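# Slide the paper roll onto the wooden holder's post

## Task

Fit the paper roll over the post of the wooden holder so that it sits down on the holder's base, then release it so no gripper is touching the roll.

## Robot and tools

Robot: two arms, left_arm and right_arm, each with a two-finger gripper. Every pose uses one scene frame, in metres. Its origin is at table-top height, halfway between the nominal arm bases. +z points up, +x points out across the table, and left_arm is on the +y side. These arm names do not match the left and right sides of the images. A BASES line, if one appears, gives the calibrated base positions. Reported hand poses can be off by a few centimetres, and more at long reach. A gripper's fingers point along its own +z axis and close along its own y axis. end_effector_position is the point between the finger pads, about 1 cm behind the tips.

Row layout (shared by execute_actions and move): one flat list of 16 numbers covering both arms, even when only one arm should move. The first 8 are left_arm: x, y, z, qw, qx, qy, qz, opening. The last 8 are the same for right_arm. x, y, z is an absolute target position for end_effector_position, in metres, in the scene frame. qw..qz is an absolute target orientation quaternion, w first. opening runs from -1 (closed) to +1 (fully open, 0.094 m). To hold an arm still, repeat its whole last reported pose and its intended opening in every call. To keep an orientation steady, resend the same quaternion rather than copying the reported one, which drifts. On every control step the controller limits each commanded pose to within 100 mm and 20 degrees of the measured pose. Friction and weight can leave a resting gripper a centimetre or more off target. Very small moves may not start.

execute_actions, argument actions (a list with at most one item), optional cameras:
- {"actions": []} only reads the state and returns pictures.
- {"actions": [{"rows": [...], "steps": n}]} uses 1 to 15 rows, with n between 5 and 15 (default 15). Each step lasts 1/30 s, and each row covers one step; if there are fewer rows than steps, the last row repeats. A call is refused entirely if any target lies more than 0.6 m from that arm's last reported position along any axis of its gripper.
- {"actions": [{"steps": n}]} waits until n steps (at most 300) have passed since the previous result, counting your reply time.
Pictures come only with an empty action list or when cameras asks for them. The result is read 5 steps before the action finishes, and those steps run afterwards.

move: target takes one row or a list of up to 15 rows, with no 0.6 m check. Each gripper follows a straight path to its absolute pose and turns the shorter way. All arms finish together, taking at least 0.5 s; paths are cut off at 10 s. speed is in m/s, from 0.002 to 0.5 (default 0.25). Rotation is capped at twice that value in rad/s. You may give one speed or one per target. blend (metres, default 0) rounds the corners at intermediate targets. blocking=false returns after about 0.5 s while the motion continues. A change of opening in a later target is applied only after the arms stop there. Paths ignore obstacles and the other arm. A faster move brings more lag, more stray and harder contacts, and so does aiming further past a contact point. Do not route a path close to an arm's own base, because its shoulder posture may flip. The result adds a line starting "move:": done, off_target, moving, held or fault, plus limits. limits=paced means a pose was clipped; limits=held means steps were withheld. An arm the line does not name ended within 10 mm and 2 degrees. Neither done nor off_target tells you whether there is contact.

wait: seconds from 0 to 10, optional cameras. It sends nothing new and returns early when a running move ends. stop: brakes the current move, which needs some distance to halt; the fingers keep moving. zoom_image: camera is cam_high, cam_left_wrist or cam_right_wrist. region is [x0, y0, x1, y1] in pixels of the latest image (origin at top left), at most 504x504. finished_scene: scene is the current scene's number.

Cameras, each 672x504: cam_high is fixed above the table; cam_left_wrist and cam_right_wrist ride on the hands. Wrist pictures may lag while their arm moves. The calibration gives K, distortion and T_world_to_cam for each camera, but real poses can differ by a few degrees and millimetres.

Result lines: each arm's end_effector_position and end_effector_quat_wxyz; grip_measured (the measured opening on the same -1..1 scale, reading up to about 1.6 mm wide when empty); Joint positions (the last value is the opening in metres); Joint velocities ("within noise" means the arm is at rest); Joint torques (offset and noisy; the first three wrap at ±28 N m); and Hand target (the pose the controller is currently driving toward). Joint limits in rad: waist -2.618..3.054, shoulder 0..3.142, elbow 0..3.142 (straight at 2.901), wrist pitch and yaw -1.571..1.571, wrist roll -2.094..2.094.

Gripping: the fingers follow the commanded opening until they reach the force limit. That limit is reached roughly 0.05 below the reading at first touch, or 0.11 or more for a round part such as the roll. A firm hold reads narrower than the part. To release, command an opening well above grip_measured. Close gently on anything that could deform.

Avoid: dropping the roll or releasing it while it is moving, knocking anything off the table, hitting or pressing hard, and letting the arms or grippers collide. The clearance check does not guard gripper-to-gripper contact. Any stop of an arm counts against you. Brief external tugs on held parts can occur. Keeping an arm stretched out, carrying a load or pushing against something heats its motors. A MOTOR HOT line appears at 75 °C. At 90 °C an OVER-TEMPERATURE FAULT folds that arm and leaves it idle, and at 100 °C it collapses. Thinking time counts as elapsed robot time.

Each tool is called after ">>>" by a JSON object that holds its "api" and its "payload".

## Session

>>> {"api": "execute_actions", "payload": {"actions": []}}

Scene clock: 0.00 s of 4400.00 s.
left_arm: end_effector_position=(+0.3629, +0.4204, +0.1333) grip_measured=+1.000 end_effector_quat_wxyz=(+0.532, -0.221, +0.816, +0.055) | right_arm: end_effector_position=(+0.4447, -0.1811, +0.1836) grip_measured=+1.000 end_effector_quat_wxyz=(+0.228, -0.321, +0.854, +0.341)
Joint positions: left_arm=[0.482 1.157 0.419 0.293 0.121 -0.104 0.094] | right_arm=[0.031 2.183 2.08 -1.173 -0.805 -0.549 0.094]
Joint velocities: within noise
Joint torques (N m): no reading
Motor temperatures (°C): left_arm=[23 24 21 24 22 21 23] | right_arm=[23 23 23 22 22 23 24]
Heat: left arm: 24 °C; right arm: 24 °C.
Hand target: left_arm +0.3638, +0.4208, +0.1376; +0.536, -0.219, +0.813, +0.056 | right_arm +0.4442, -0.1793, +0.1925; +0.237, -0.325, +0.848, +0.345

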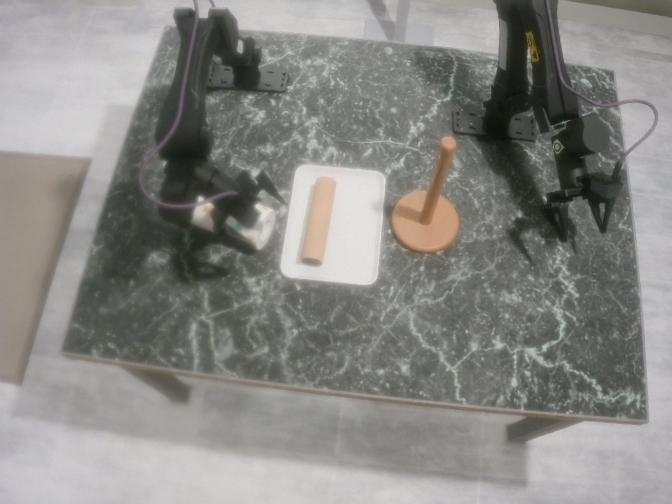

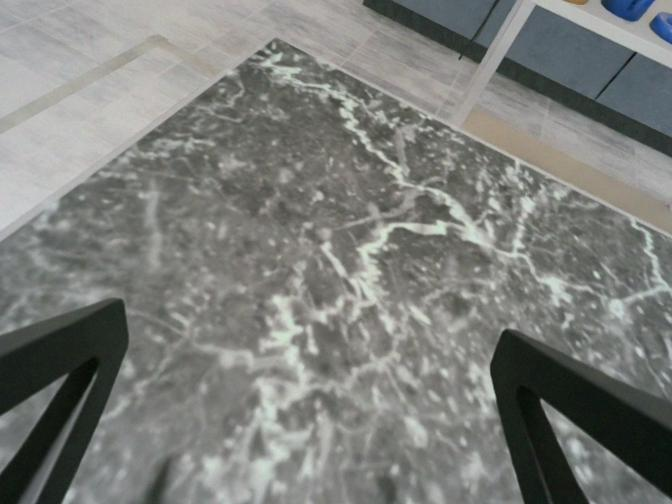

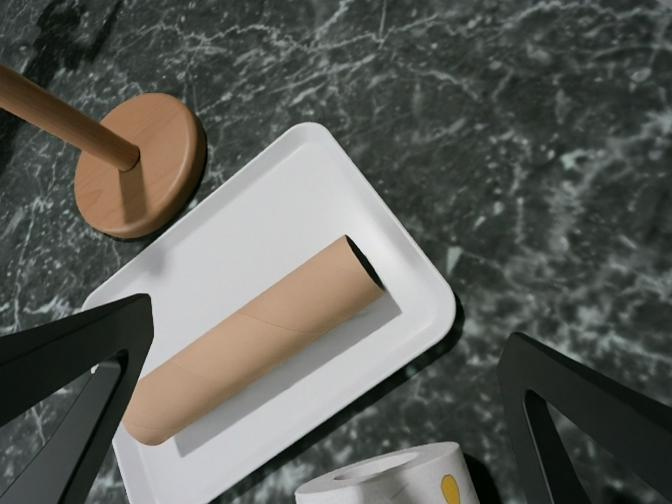

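>>> {"api": "zoom_image", "payload": {"camera": "cam_high", "region": [150, 150, 300, 290]}}

>>> {"api": "zoom_image", "payload": {"camera": "cam_right_wrist", "region": [270, 400, 504, 504]}}

Scaled by 3.360 from the camera's 672x504 image, which has a finer 960x720 frame.

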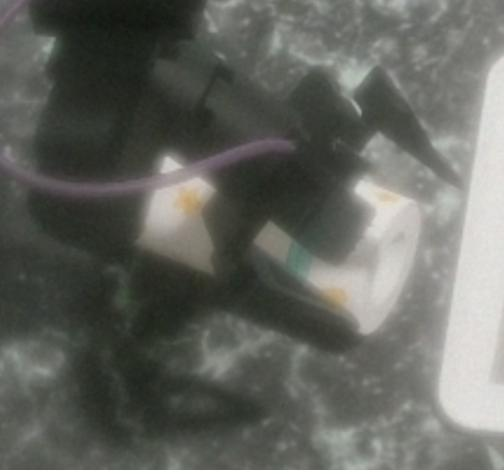

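Scaled by 2.154 from the camera's 672x504 image, which has a finer 960x720 frame.

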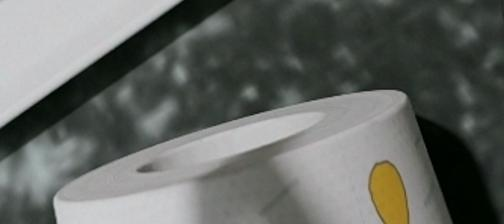

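>>> {"api": "move", "payload": {"target": [0.3629,0.4204,0.1333,0.532,-0.221,0.816,0.055,1,0.365,-0.27,0.2,0,-0.574,0.819,0,1], "speed": 0.4, "cameras": ["cam_high","cam_right_wrist"]}}

Scene clock: 4.00 s of 4400.00 s.
left_arm: end_effector_position=(+0.3629, +0.4204, +0.1333) grip_measured=+1.000 end_effector_quat_wxyz=(+0.532, -0.221, +0.816, +0.055) | right_arm: end_effector_position=(+0.3736, -0.2697, +0.1881) grip_measured=+1.000 end_effector_quat_wxyz=(+0.045, -0.568, +0.822, -0.017)
Joint positions: left_arm=[0.482 1.157 0.419 0.293 0.121 -0.104 0.094] | right_arm=[0.133 2.059 2.157 -1.574 -0.009 -1.063 0.094]
Joint velocities: within noise
Joint torques (N m): left_arm=[-0.06 -3.67 7.39 2.06 0.02 -0.03] | right_arm=[0.5 -16.09 4.6 0.28 0.06 -0.02]
Motor temperatures (°C): left_arm=[23 24 22 25 22 21 23] | right_arm=[23 25 23 23 22 23 24]
Heat: left arm: 25 °C; right arm: 25 °C.
Hand target: left_arm +0.3629, +0.4204, +0.1333; +0.532, -0.221, +0.816, +0.055 | right_arm +0.3652, -0.2700, +0.1991; +0.049, -0.573, +0.818, -0.024
Off the commanded pose: left_arm 0.000 m, 0 deg | right_arm 0.015 m, 6 deg.
joint sent to its limit (right arm) — joint 4 (wrist pitch), lower limit.
Kept back: nothing.
move: off_target (right_arm)
camera_calibration:
cam_right_wrist: T_world_to_cam=[[0.969653, -0.237142, 0.0594751, -0.438263], [-0.238897, -0.867298, 0.436719, -0.203018], [-0.0519819, -0.437674, -0.89763, 0.174086], [0, 0, 0, 1]] pos_world=[0.385512, -0.203814, 0.270992]
Images, in order (width x height): cam_high 672x504, cam_right_wrist 672x504.

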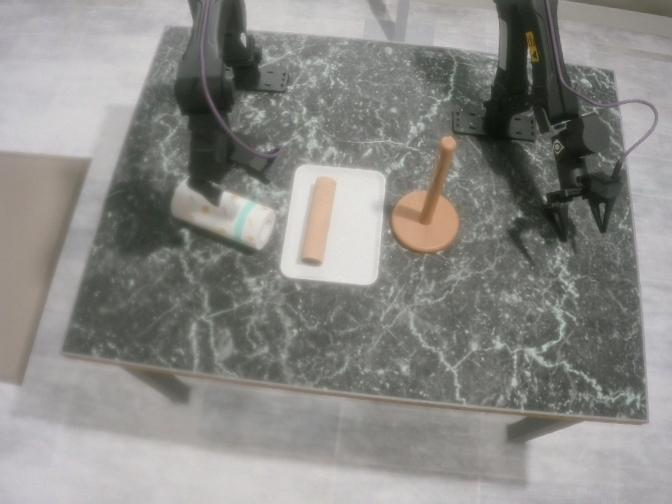

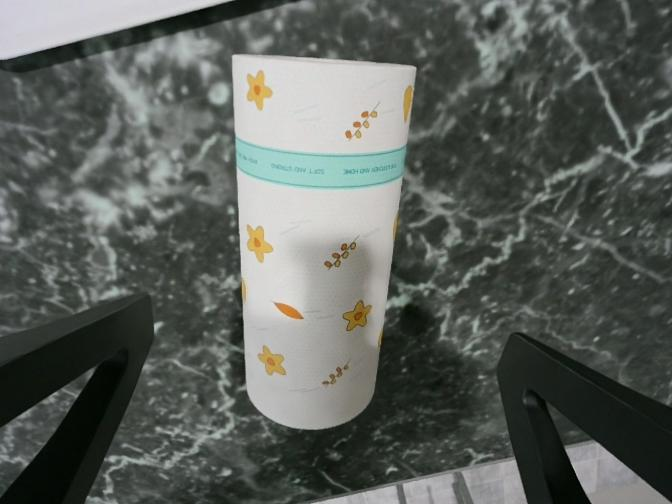

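>>> {"api": "move", "payload": {"target": [0.3629,0.4204,0.1333,0.532,-0.221,0.816,0.055,1,0.36,-0.31,0.115,0,-0.595,0.804,0,1], "speed": 0.3, "cameras": ["cam_right_wrist"]}}

Scene clock: 5.77 s of 4400.00 s.
left_arm: end_effector_position=(+0.3629, +0.4204, +0.1333) grip_measured=+1.000 end_effector_quat_wxyz=(+0.532, -0.221, +0.816, +0.055) | right_arm: end_effector_position=(+0.3624, -0.3106, +0.1139) grip_measured=+1.000 end_effector_quat_wxyz=(-0.003, -0.591, +0.807, +0.002)
Joint positions: left_arm=[0.482 1.157 0.419 0.293 0.121 -0.104 0.094] | right_arm=[0.038 2.04 1.833 -1.37 0.001 -1.214 0.094]
Joint velocities: within noise
Joint torques (N m): left_arm=[0.05 -3.7 7.5 2.08 0.02 -0.04] | right_arm=[0.09 -13.61 4.59 0.27 0 -0.03]
Motor temperatures (°C): left_arm=[23 24 22 26 22 21 23] | right_arm=[23 25 23 23 22 23 24]
Heat: left arm: 26 °C; right arm: 25 °C.
Hand target: left_arm +0.3629, +0.4204, +0.1333; +0.532, -0.221, +0.816, +0.055 | right_arm +0.3600, -0.3101, +0.1149; +0.000, -0.595, +0.804, +0.000
Off the commanded pose: left_arm 0.000 m, 0 deg | right_arm 0.003 m, 1 deg.
Kept back: nothing.
move: done
camera_calibration:
cam_right_wrist: T_world_to_cam=[[0.982729, -0.182386, -0.0312968, -0.410009], [-0.145507, -0.866086, 0.478249, -0.246978], [-0.114331, -0.465435, -0.877667, 0.100697], [0, 0, 0, 1]] pos_world=[0.378504, -0.241816, 0.193663]
Images, in order (width x height): cam_right_wrist 672x504.

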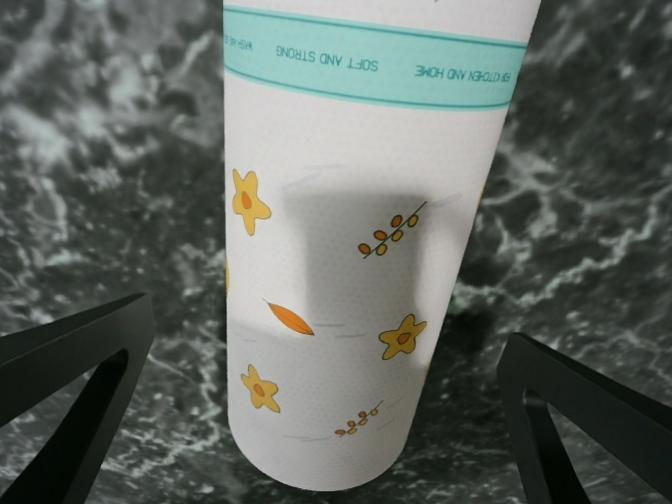

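>>> {"api": "move", "payload": {"target": [[0.3629,0.4204,0.1333,0.532,-0.221,0.816,0.055,1,0.3625,-0.31,0.043,0,-0.595,0.804,0,1],[0.3629,0.4204,0.1333,0.532,-0.221,0.816,0.055,1,0.3625,-0.31,0.043,0,-0.595,0.804,0,0.65]], "speed": 0.15, "cameras": ["cam_right_wrist"]}}

Scene clock: 7.73 s of 4400.00 s.
left_arm: end_effector_position=(+0.3629, +0.4204, +0.1333) grip_measured=+1.000 end_effector_quat_wxyz=(+0.532, -0.221, +0.816, +0.055) | right_arm: end_effector_position=(+0.3662, -0.3105, +0.0554) grip_measured=+0.670 end_effector_quat_wxyz=(+0.012, -0.592, +0.806, -0.008)
Joint positions: left_arm=[0.482 1.157 0.419 0.293 0.121 -0.104 0.094] | right_arm=[0.038 2.04 1.6 -1.101 0.001 -1.216 0.078]
Joint velocities: within noise
Joint torques (N m): left_arm=[-0.01 -3.71 7.36 2.06 0.03 -0.03] | right_arm=[0.1 -10.1 5.04 0.38 -0.01 -0.02]
Motor temperatures (°C): left_arm=[23 24 22 26 22 21 23] | right_arm=[23 25 23 23 22 23 24]
Heat: left arm: 26 °C; right arm: 25 °C.
Hand target: left_arm +0.3629, +0.4204, +0.1333; +0.532, -0.221, +0.816, +0.055 | right_arm +0.3622, -0.3101, +0.0432; +0.000, -0.595, +0.804, +0.000
Off the commanded pose: left_arm 0.000 m, 0 deg | right_arm 0.013 m, 2 deg.
Kept back: nothing.
move: off_target (right_arm); target 2's new opening was sent with right_arm's hand 0.013 m and 2 deg from that target
camera_calibration:
cam_right_wrist: T_world_to_cam=[[0.983638, -0.180129, 0.00302345, -0.417099], [-0.160204, -0.866911, 0.472018, -0.212946], [-0.0824031, -0.464779, -0.881584, 0.0385815], [0, 0, 0, 1]] pos_world=[0.379339, -0.241805, 0.135788]
Images, in order (width x height): cam_right_wrist 672x504.

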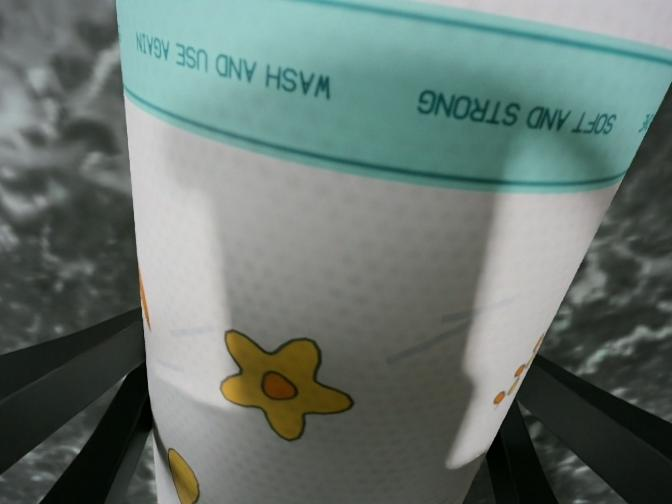

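>>> {"api": "move", "payload": {"target": [[0.3629,0.4204,0.1333,0.532,-0.221,0.816,0.055,1,0.364,-0.31,0.05,0,-0.595,0.804,0,0.4],[0.3629,0.4204,0.1333,0.532,-0.221,0.816,0.055,1,0.355,-0.3,0.12,0.09,-0.585,0.8,0.05,0.4],[0.3629,0.4204,0.1333,0.532,-0.221,0.816,0.055,1,0.32,-0.21,0.32,0.641,-0.299,0.641,0.299,0.4],[0.3629,0.4204,0.1333,0.532,-0.221,0.816,0.055,1,0.31,-0.08,0.46,0.641,-0.299,0.641,0.299,0.4],[0.3629,0.4204,0.1333,0.532,-0.221,0.816,0.055,1,0.334,0.123,0.46,0.641,-0.299,0.641,0.299,0.4]], "speed": [0.2,0.3,0.45,0.4,0.35], "blend": [0,0.03,0.05,0.05,0]}}

Scene clock: 13.20 s of 4400.00 s.
left_arm: end_effector_position=(+0.3629, +0.4204, +0.1333) grip_measured=+1.000 end_effector_quat_wxyz=(+0.532, -0.221, +0.816, +0.055) | right_arm: end_effector_position=(+0.3279, +0.1217, +0.4522) grip_measured=+0.661 end_effector_quat_wxyz=(+0.632, -0.308, +0.644, +0.300)
Joint positions: left_arm=[0.482 1.157 0.419 0.293 0.121 -0.104 0.094] | right_arm=[0.899 1.835 1.934 -0.119 0.023 -0.003 0.078]
Joint velocities: within noise
Joint torques (N m): left_arm=[-0.06 -3.66 7.28 2.07 0.03 -0.02] | right_arm=[-0.21 -9.36 11.38 2 0.13 0.04]
Motor temperatures (°C): left_arm=[23 24 22 27 22 21 23] | right_arm=[23 26 24 23 22 23 24]
Heat: left arm: 27 °C; right arm: 26 °C.
Hand target: left_arm +0.3629, +0.4204, +0.1333; +0.532, -0.221, +0.816, +0.055 | right_arm +0.3337, +0.1225, +0.4598; +0.641, -0.299, +0.641, +0.299
Off the commanded pose: left_arm 0.000 m, 0 deg | right_arm 0.010 m, 1 deg.
Kept back: nothing.
move: done
camera_calibration:
cam_right_wrist: T_world_to_cam=[[0.787478, -0.603664, 0.124374, -0.241761], [-0.217023, -0.460447, -0.860749, 0.540157], [0.576871, 0.650829, -0.493601, 0.0587101], [0, 0, 0, 1]] pos_world=[0.27374, 0.0645613, 0.523988]

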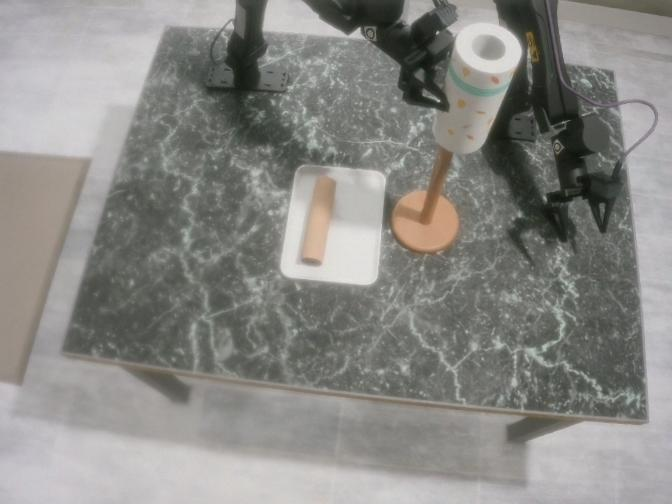

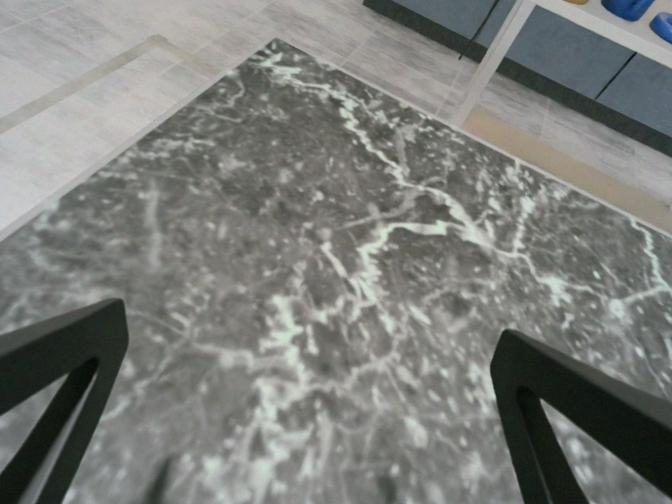

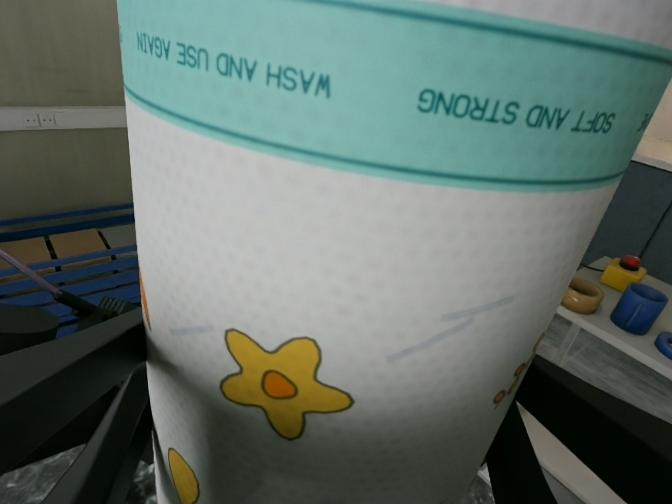

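>>> {"api": "zoom_image", "payload": {"camera": "cam_high", "region": [380, 10, 560, 260]}}

Scaled by 2.016 from the camera's 672x504 image, which has a finer 960x720 frame.

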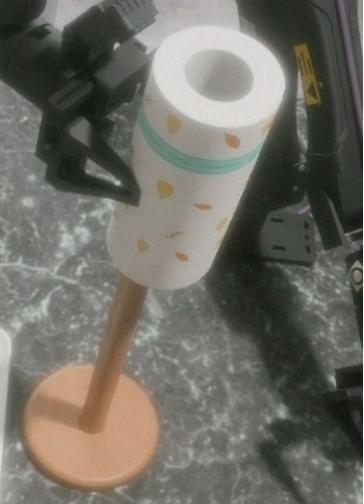

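>>> {"api": "move", "payload": {"target": [0.3629,0.4204,0.1333,0.532,-0.221,0.816,0.055,1,0.316,0.1135,0.433,0.641,-0.299,0.641,0.299,0.4], "cameras": ["cam_high"]}}

>>> {"api": "zoom_image", "payload": {"camera": "cam_high", "region": [380, 20, 540, 260]}}

Scene clock: 15.93 s of 4400.00 s.
left_arm: end_effector_position=(+0.3629, +0.4204, +0.1333) grip_measured=+1.000 end_effector_quat_wxyz=(+0.532, -0.221, +0.816, +0.055) | right_arm: end_effector_position=(+0.3259, +0.1233, +0.4045) grip_measured=+0.661 end_effector_quat_wxyz=(+0.620, -0.312, +0.660, +0.289)
Joint positions: left_arm=[0.482 1.157 0.419 0.293 0.121 -0.104 0.094] | right_arm=[0.91 1.797 1.736 -0.004 0.045 -0.003 0.078]
Joint velocities: within noise
Joint torques (N m): left_arm=[-0.08 -3.67 7.39 2.07 0.05 -0.03] | right_arm=[0.5 -15.75 7.13 2.23 0.13 0.05]
Motor temperatures (°C): left_arm=[23 24 22 27 22 21 23] | right_arm=[23 26 24 24 22 23 25]
Heat: left arm: 27 °C; right arm: 26 °C.
Hand target: left_arm +0.3629, +0.4204, +0.1333; +0.532, -0.221, +0.816, +0.055 | right_arm +0.3162, +0.1135, +0.4327; +0.640, -0.299, +0.641, +0.299
Off the commanded pose: left_arm 0.000 m, 0 deg | right_arm 0.032 m, 4 deg.
Kept back: nothing.
move: off_target (right_arm)
Images, in order (width x height): cam_high 672x504.

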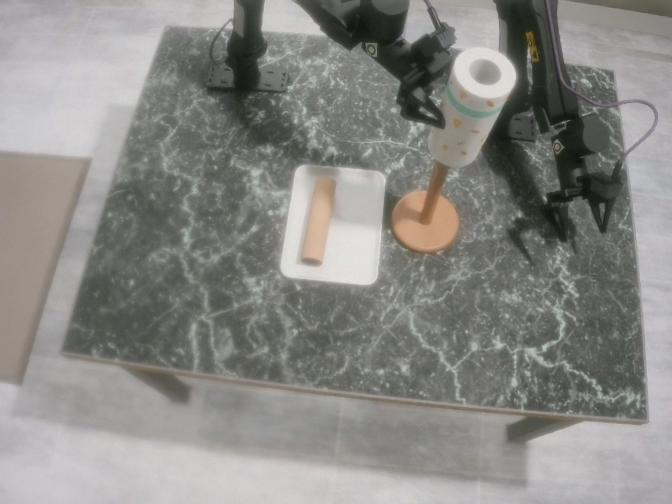

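Scaled by 2.100 from the camera's 672x504 image, which has a finer 960x720 frame.

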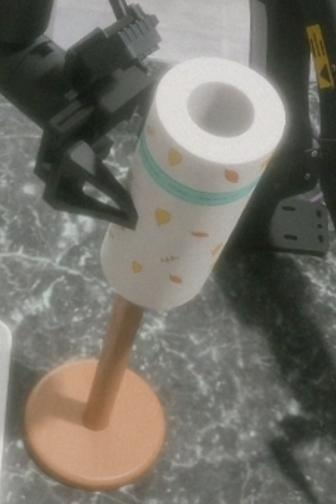

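>>> {"api": "move", "payload": {"target": [0.3629,0.4204,0.1333,0.532,-0.221,0.816,0.055,1,0.306,0.107,0.442,0.641,-0.299,0.641,0.299,0.4], "cameras": ["cam_high"]}}

>>> {"api": "zoom_image", "payload": {"camera": "cam_high", "region": [380, 20, 540, 260]}}

Scene clock: 17.10 s of 4400.00 s.
left_arm: end_effector_position=(+0.3629, +0.4204, +0.1333) grip_measured=+1.000 end_effector_quat_wxyz=(+0.532, -0.221, +0.816, +0.055) | right_arm: end_effector_position=(+0.3163, +0.1178, +0.4209) grip_measured=+0.661 end_effector_quat_wxyz=(+0.627, -0.308, +0.652, +0.293)
Joint positions: left_arm=[0.482 1.157 0.419 0.293 0.121 -0.104 0.094] | right_arm=[0.921 1.763 1.736 -0.014 0.055 -0.003 0.078]
Joint velocities: within noise
Joint torques (N m): left_arm=[-0.08 -3.71 7.31 2.07 0.01 -0.03] | right_arm=[0.59 -15.34 6.74 2.03 0.13 0.06]
Motor temperatures (°C): left_arm=[23 24 22 27 22 21 23] | right_arm=[23 26 24 24 22 23 25]
Heat: left arm: 27 °C; right arm: 26 °C.
Hand target: left_arm +0.3629, +0.4204, +0.1333; +0.532, -0.221, +0.816, +0.055 | right_arm +0.3065, +0.1074, +0.4418; +0.641, -0.299, +0.641, +0.299
Off the commanded pose: left_arm 0.000 m, 0 deg | right_arm 0.026 m, 2 deg.
Kept back: nothing.
move: off_target (right_arm)
Images, in order (width x height): cam_high 672x504.

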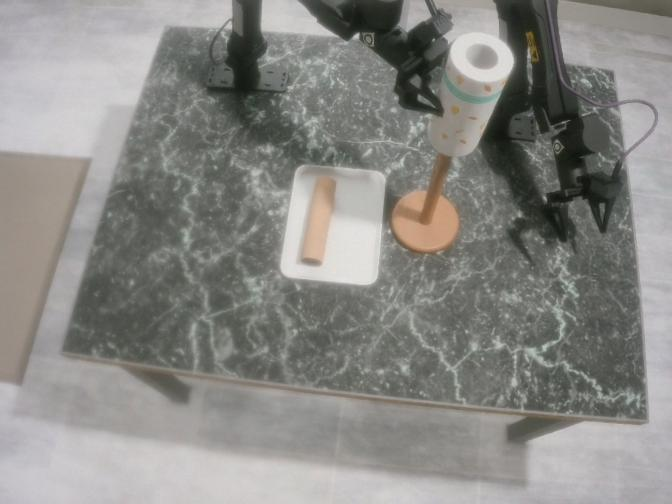

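Scaled by 2.100 from the camera's 672x504 image, which has a finer 960x720 frame.

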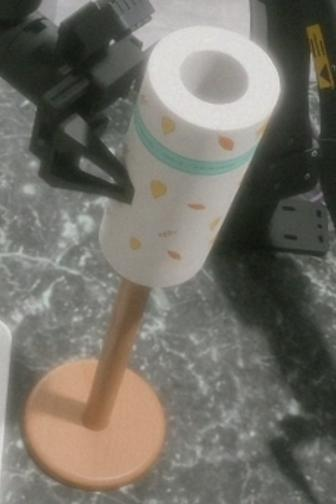

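>>> {"api": "move", "payload": {"target": [[0.3629,0.4204,0.1333,0.532,-0.221,0.816,0.055,1,0.305,0.098,0.442,0.655,-0.292,0.627,0.306,0.4],[0.3629,0.4204,0.1333,0.532,-0.221,0.816,0.055,1,0.306,0.1,0.40,0.655,-0.292,0.627,0.306,0.4]], "speed": 0.15, "cameras": ["cam_high"]}}

>>> {"api": "zoom_image", "payload": {"camera": "cam_high", "region": [380, 20, 540, 260]}}

Scene clock: 18.83 s of 4400.00 s.
left_arm: end_effector_position=(+0.3629, +0.4204, +0.1333) grip_measured=+1.000 end_effector_quat_wxyz=(+0.532, -0.221, +0.816, +0.055) | right_arm: end_effector_position=(+0.3111, +0.1105, +0.3760) grip_measured=+0.661 end_effector_quat_wxyz=(+0.635, -0.304, +0.645, +0.297)
Joint positions: left_arm=[0.482 1.157 0.419 0.293 0.121 -0.104 0.094] | right_arm=[0.921 1.706 1.465 0.225 0.056 -0.003 0.078]
Joint velocities: within noise
Joint torques (N m): left_arm=[0.02 -3.69 7.3 2.08 0.02 -0.02] | right_arm=[-0.21 -14.38 6.95 2.26 0.01 0.03]
Motor temperatures (°C): left_arm=[23 24 22 27 22 21 23] | right_arm=[23 26 24 25 22 23 25]
Heat: left arm: 27 °C; right arm: 26 °C.
Hand target: left_arm +0.3629, +0.4204, +0.1333; +0.532, -0.221, +0.816, +0.055 | right_arm +0.3061, +0.1002, +0.3997; +0.654, -0.292, +0.627, +0.306
Off the commanded pose: left_arm 0.000 m, 0 deg | right_arm 0.027 m, 3 deg.
Kept back: nothing.
move: off_target (right_arm)
Images, in order (width x height): cam_high 672x504.

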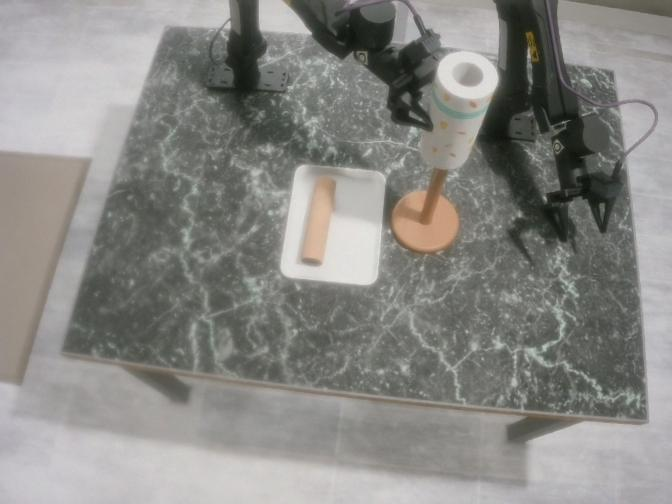

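Scaled by 2.100 from the camera's 672x504 image, which has a finer 960x720 frame.

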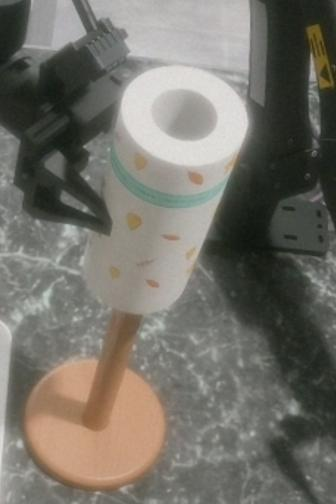

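>>> {"api": "move", "payload": {"target": [0.3629,0.4204,0.1333,0.532,-0.221,0.816,0.055,1,0.31,0.107,0.175,0.65,-0.295,0.632,0.303,0.4], "speed": 0.2, "cameras": ["cam_high"]}}

>>> {"api": "zoom_image", "payload": {"camera": "cam_high", "region": [360, 60, 540, 280]}}

Scene clock: 20.90 s of 4400.00 s.
left_arm: end_effector_position=(+0.3629, +0.4204, +0.1333) grip_measured=+1.000 end_effector_quat_wxyz=(+0.532, -0.221, +0.816, +0.055) | right_arm: end_effector_position=(+0.3096, +0.1084, +0.1810) grip_measured=+0.660 end_effector_quat_wxyz=(+0.647, -0.297, +0.633, +0.303)
Joint positions: left_arm=[0.482 1.157 0.419 0.293 0.121 -0.104 0.094] | right_arm=[0.921 2.006 0.957 1.071 0.057 -0.003 0.078]
Joint velocities: within noise
Joint torques (N m): left_arm=[-0.05 -3.7 7.31 2.06 0.02 -0.02] | right_arm=[-0.1 -9.96 5.27 2.31 0.04 0.04]
Motor temperatures (°C): left_arm=[23 24 23 27 22 21 23] | right_arm=[23 26 24 25 22 23 25]
Heat: left arm: 27 °C; right arm: 26 °C.
Hand target: left_arm +0.3629, +0.4204, +0.1333; +0.532, -0.221, +0.816, +0.055 | right_arm +0.3099, +0.1070, +0.1752; +0.650, -0.295, +0.632, +0.303
Off the commanded pose: left_arm 0.000 m, 0 deg | right_arm 0.006 m, 0 deg.
Kept back: nothing.
move: done
Images, in order (width x height): cam_high 672x504.

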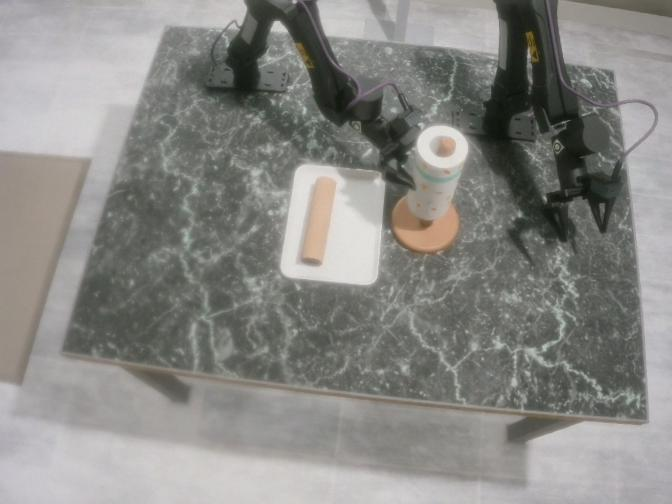

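Scaled by 2.291 from the camera's 672x504 image, which has a finer 960x720 frame.

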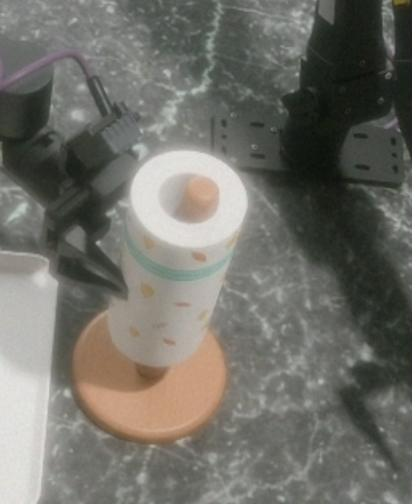

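>>> {"api": "move", "payload": {"target": [0.3629,0.4204,0.1333,0.532,-0.221,0.816,0.055,1,0.313,0.113,0.137,0.647,-0.297,0.635,0.301,0.4], "speed": 0.1, "cameras": ["cam_high"]}}

>>> {"api": "zoom_image", "payload": {"camera": "cam_high", "region": [360, 90, 500, 270]}}

Scene clock: 22.17 s of 4400.00 s.
left_arm: end_effector_position=(+0.3629, +0.4204, +0.1333) grip_measured=+1.000 end_effector_quat_wxyz=(+0.532, -0.221, +0.816, +0.055) | right_arm: end_effector_position=(+0.3126, +0.1124, +0.1409) grip_measured=+0.660 end_effector_quat_wxyz=(+0.643, -0.300, +0.637, +0.301)
Joint positions: left_arm=[0.482 1.157 0.419 0.293 0.121 -0.104 0.094] | right_arm=[0.921 2.133 0.957 1.184 0.057 -0.003 0.078]
Joint velocities: within noise
Joint torques (N m): left_arm=[-0.05 -3.69 7.35 2.06 0.02 -0.03] | right_arm=[0.17 -10.21 5.72 2.26 0.07 0.01]
Motor temperatures (°C): left_arm=[23 24 23 28 22 21 23] | right_arm=[23 26 24 26 22 23 25]
Heat: left arm: 28 °C; right arm: 26 °C.
Hand target: left_arm +0.3629, +0.4204, +0.1333; +0.532, -0.221, +0.816, +0.055 | right_arm +0.3129, +0.1129, +0.1371; +0.647, -0.297, +0.635, +0.301
Off the commanded pose: left_arm 0.000 m, 0 deg | right_arm 0.004 m, 1 deg.
Kept back: nothing.
move: done
Images, in order (width x height): cam_high 672x504.

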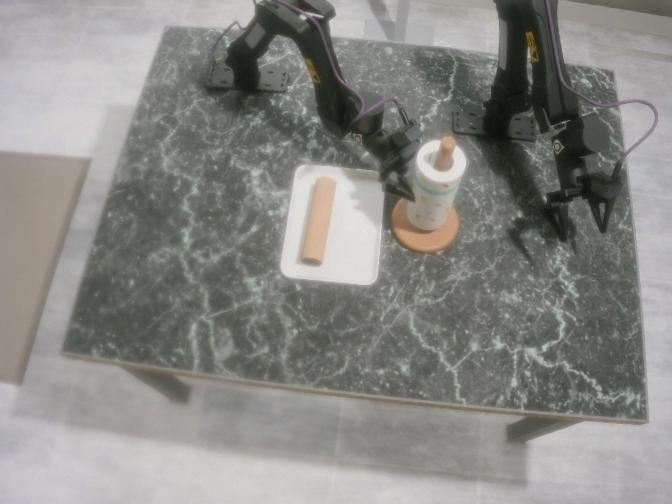

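Scaled by 2.800 from the camera's 672x504 image, which has a finer 960x720 frame.

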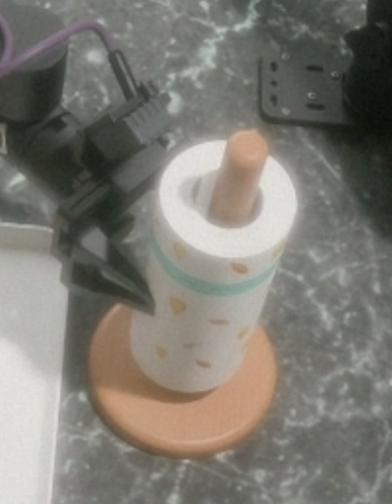

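>>> {"api": "move", "payload": {"target": [0.3629,0.4204,0.1333,0.532,-0.221,0.816,0.055,1,0.314,0.115,0.115,0.645,-0.299,0.637,0.3,0.4], "speed": 0.06, "cameras": ["cam_high"]}}

>>> {"api": "zoom_image", "payload": {"camera": "cam_high", "region": [360, 90, 500, 270]}}

Scene clock: 23.20 s of 4400.00 s.
left_arm: end_effector_position=(+0.3629, +0.4204, +0.1333) grip_measured=+1.000 end_effector_quat_wxyz=(+0.532, -0.221, +0.816, +0.055) | right_arm: end_effector_position=(+0.3130, +0.1130, +0.1185) grip_measured=+0.660 end_effector_quat_wxyz=(+0.640, -0.302, +0.641, +0.299)
Joint positions: left_arm=[0.482 1.157 0.419 0.293 0.121 -0.104 0.094] | right_arm=[0.921 2.201 0.957 1.241 0.057 -0.003 0.078]
Joint velocities: within noise
Joint torques (N m): left_arm=[-0.06 -3.74 7.42 2.06 0.02 -0.02] | right_arm=[0.21 -9.96 6.23 2.25 0.06 0]
Motor temperatures (°C): left_arm=[23 24 23 28 22 21 23] | right_arm=[23 26 24 26 22 23 25]
Heat: left arm: 28 °C; right arm: 26 °C.
Hand target: left_arm +0.3629, +0.4204, +0.1333; +0.532, -0.221, +0.816, +0.055 | right_arm +0.3139, +0.1149, +0.1151; +0.644, -0.299, +0.637, +0.300
Off the commanded pose: left_arm 0.000 m, 0 deg | right_arm 0.004 m, 1 deg.
Kept back: nothing.
move: done
Images, in order (width x height): cam_high 672x504.

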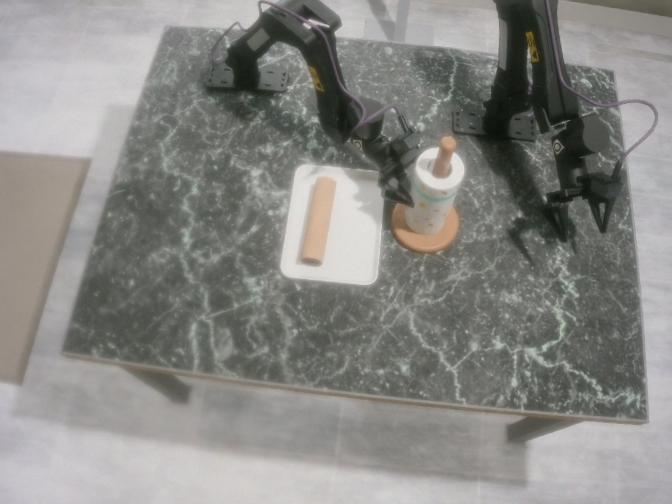

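Scaled by 2.800 from the camera's 672x504 image, which has a finer 960x720 frame.

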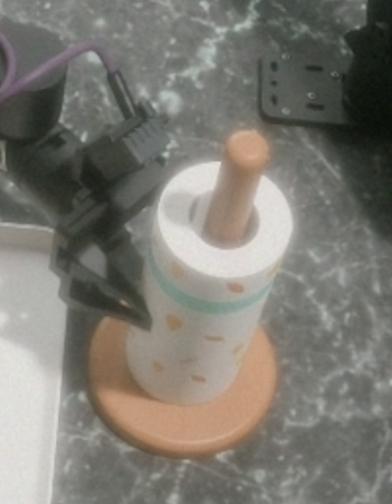

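>>> {"api": "move", "payload": {"target": [[0.3629,0.4204,0.1333,0.532,-0.221,0.816,0.055,1,0.314,0.115,0.1,0.643,-0.3,0.638,0.3,0.4],[0.3629,0.4204,0.1333,0.532,-0.221,0.816,0.055,1,0.314,0.115,0.1,0.643,-0.3,0.638,0.3,1]], "speed": 0.05, "cameras": ["cam_high"]}}

>>> {"api": "zoom_image", "payload": {"camera": "cam_high", "region": [360, 90, 500, 270]}}

Scene clock: 24.63 s of 4400.00 s.
left_arm: end_effector_position=(+0.3629, +0.4204, +0.1333) grip_measured=+1.000 end_effector_quat_wxyz=(+0.532, -0.221, +0.816, +0.055) | right_arm: end_effector_position=(+0.3128, +0.1127, +0.1130) grip_measured=+0.998 end_effector_quat_wxyz=(+0.649, -0.297, +0.631, +0.304)
Joint positions: left_arm=[0.482 1.157 0.419 0.293 0.121 -0.104 0.094] | right_arm=[0.921 2.245 0.957 1.314 0.057 -0.004 0.094]
Joint velocities: within noise
Joint torques (N m): left_arm=[-0.06 -3.63 7.31 2.05 0.02 -0.04] | right_arm=[0.09 -9.73 6.11 1.92 0.03 0.03]
Motor temperatures (°C): left_arm=[23 24 23 28 22 21 23] | right_arm=[23 26 24 26 22 23 25]
Heat: left arm: 28 °C; right arm: 26 °C.
Hand target: left_arm +0.3629, +0.4204, +0.1333; +0.532, -0.221, +0.816, +0.055 | right_arm +0.3137, +0.1146, +0.1000; +0.643, -0.300, +0.638, +0.300
Off the commanded pose: left_arm 0.000 m, 0 deg | right_arm 0.013 m, 1 deg.
Kept back: nothing.
move: off_target (right_arm); target 2's new opening was sent with right_arm's hand 0.016 m and 1 deg from that target
Images, in order (width x height): cam_high 672x504.

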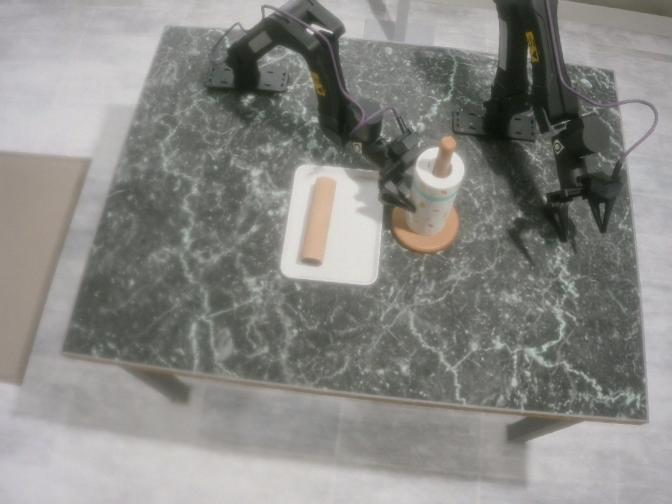

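Scaled by 2.800 from the camera's 672x504 image, which has a finer 960x720 frame.

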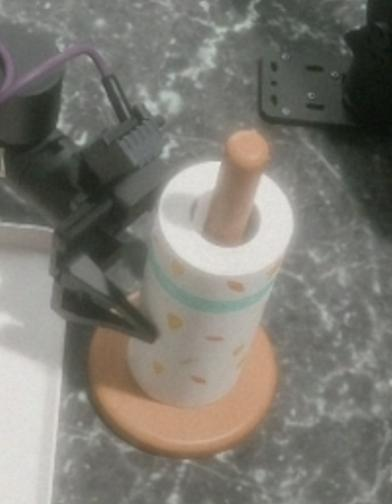

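Resting. Retreat straight back.

>>> {"api": "move", "payload": {"target": [0.3629,0.4204,0.1333,0.532,-0.221,0.816,0.055,1,0.233,0.018,0.125,0.647,-0.298,0.633,0.303,1], "speed": 0.2, "cameras": ["cam_high"]}}

Scene clock: 25.97 s of 4400.00 s.
left_arm: end_effector_position=(+0.3629, +0.4204, +0.1333) grip_measured=+1.000 end_effector_quat_wxyz=(+0.532, -0.221, +0.816, +0.055) | right_arm: end_effector_position=(+0.2359, +0.0205, +0.1128) grip_measured=+0.998 end_effector_quat_wxyz=(+0.636, -0.305, +0.642, +0.299)
Joint positions: left_arm=[0.482 1.157 0.419 0.293 0.121 -0.104 0.094] | right_arm=[0.943 1.991 0.433 1.546 0.073 -0.004 0.094]
Joint velocities: within noise
Joint torques (N m): left_arm=[0.01 -3.69 7.34 2.06 0.02 -0.04] | right_arm=[0.55 -11.69 2.33 2.04 0.14 0.05]
Motor temperatures (°C): left_arm=[23 24 23 28 22 21 23] | right_arm=[23 26 24 26 22 23 25]
Heat: left arm: 28 °C; right arm: 26 °C.
Hand target: left_arm +0.3629, +0.4204, +0.1333; +0.532, -0.221, +0.816, +0.055 | right_arm +0.2332, +0.0181, +0.1247; +0.646, -0.298, +0.634, +0.303
Off the commanded pose: left_arm 0.000 m, 0 deg | right_arm 0.013 m, 2 deg.
joint sent to its limit (right arm) — joint 4 (wrist pitch), upper limit.
Kept back: nothing.
move: off_target (right_arm)
Images, in order (width x height): cam_high 672x504.

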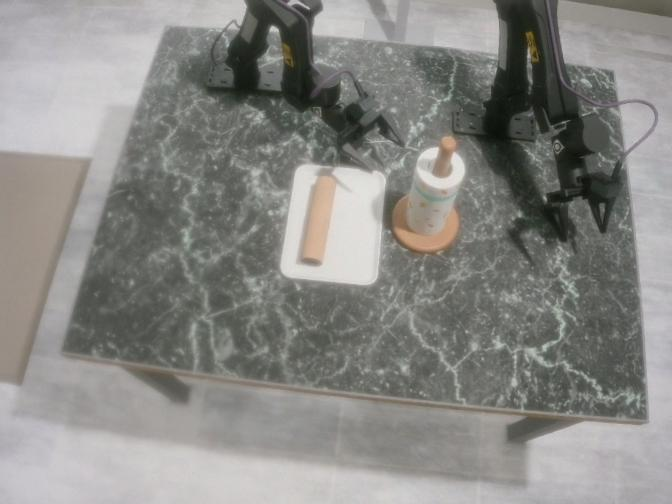

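>>> {"api": "finished_scene", "payload": {"scene": 1}}

The scene is finished: the task was done.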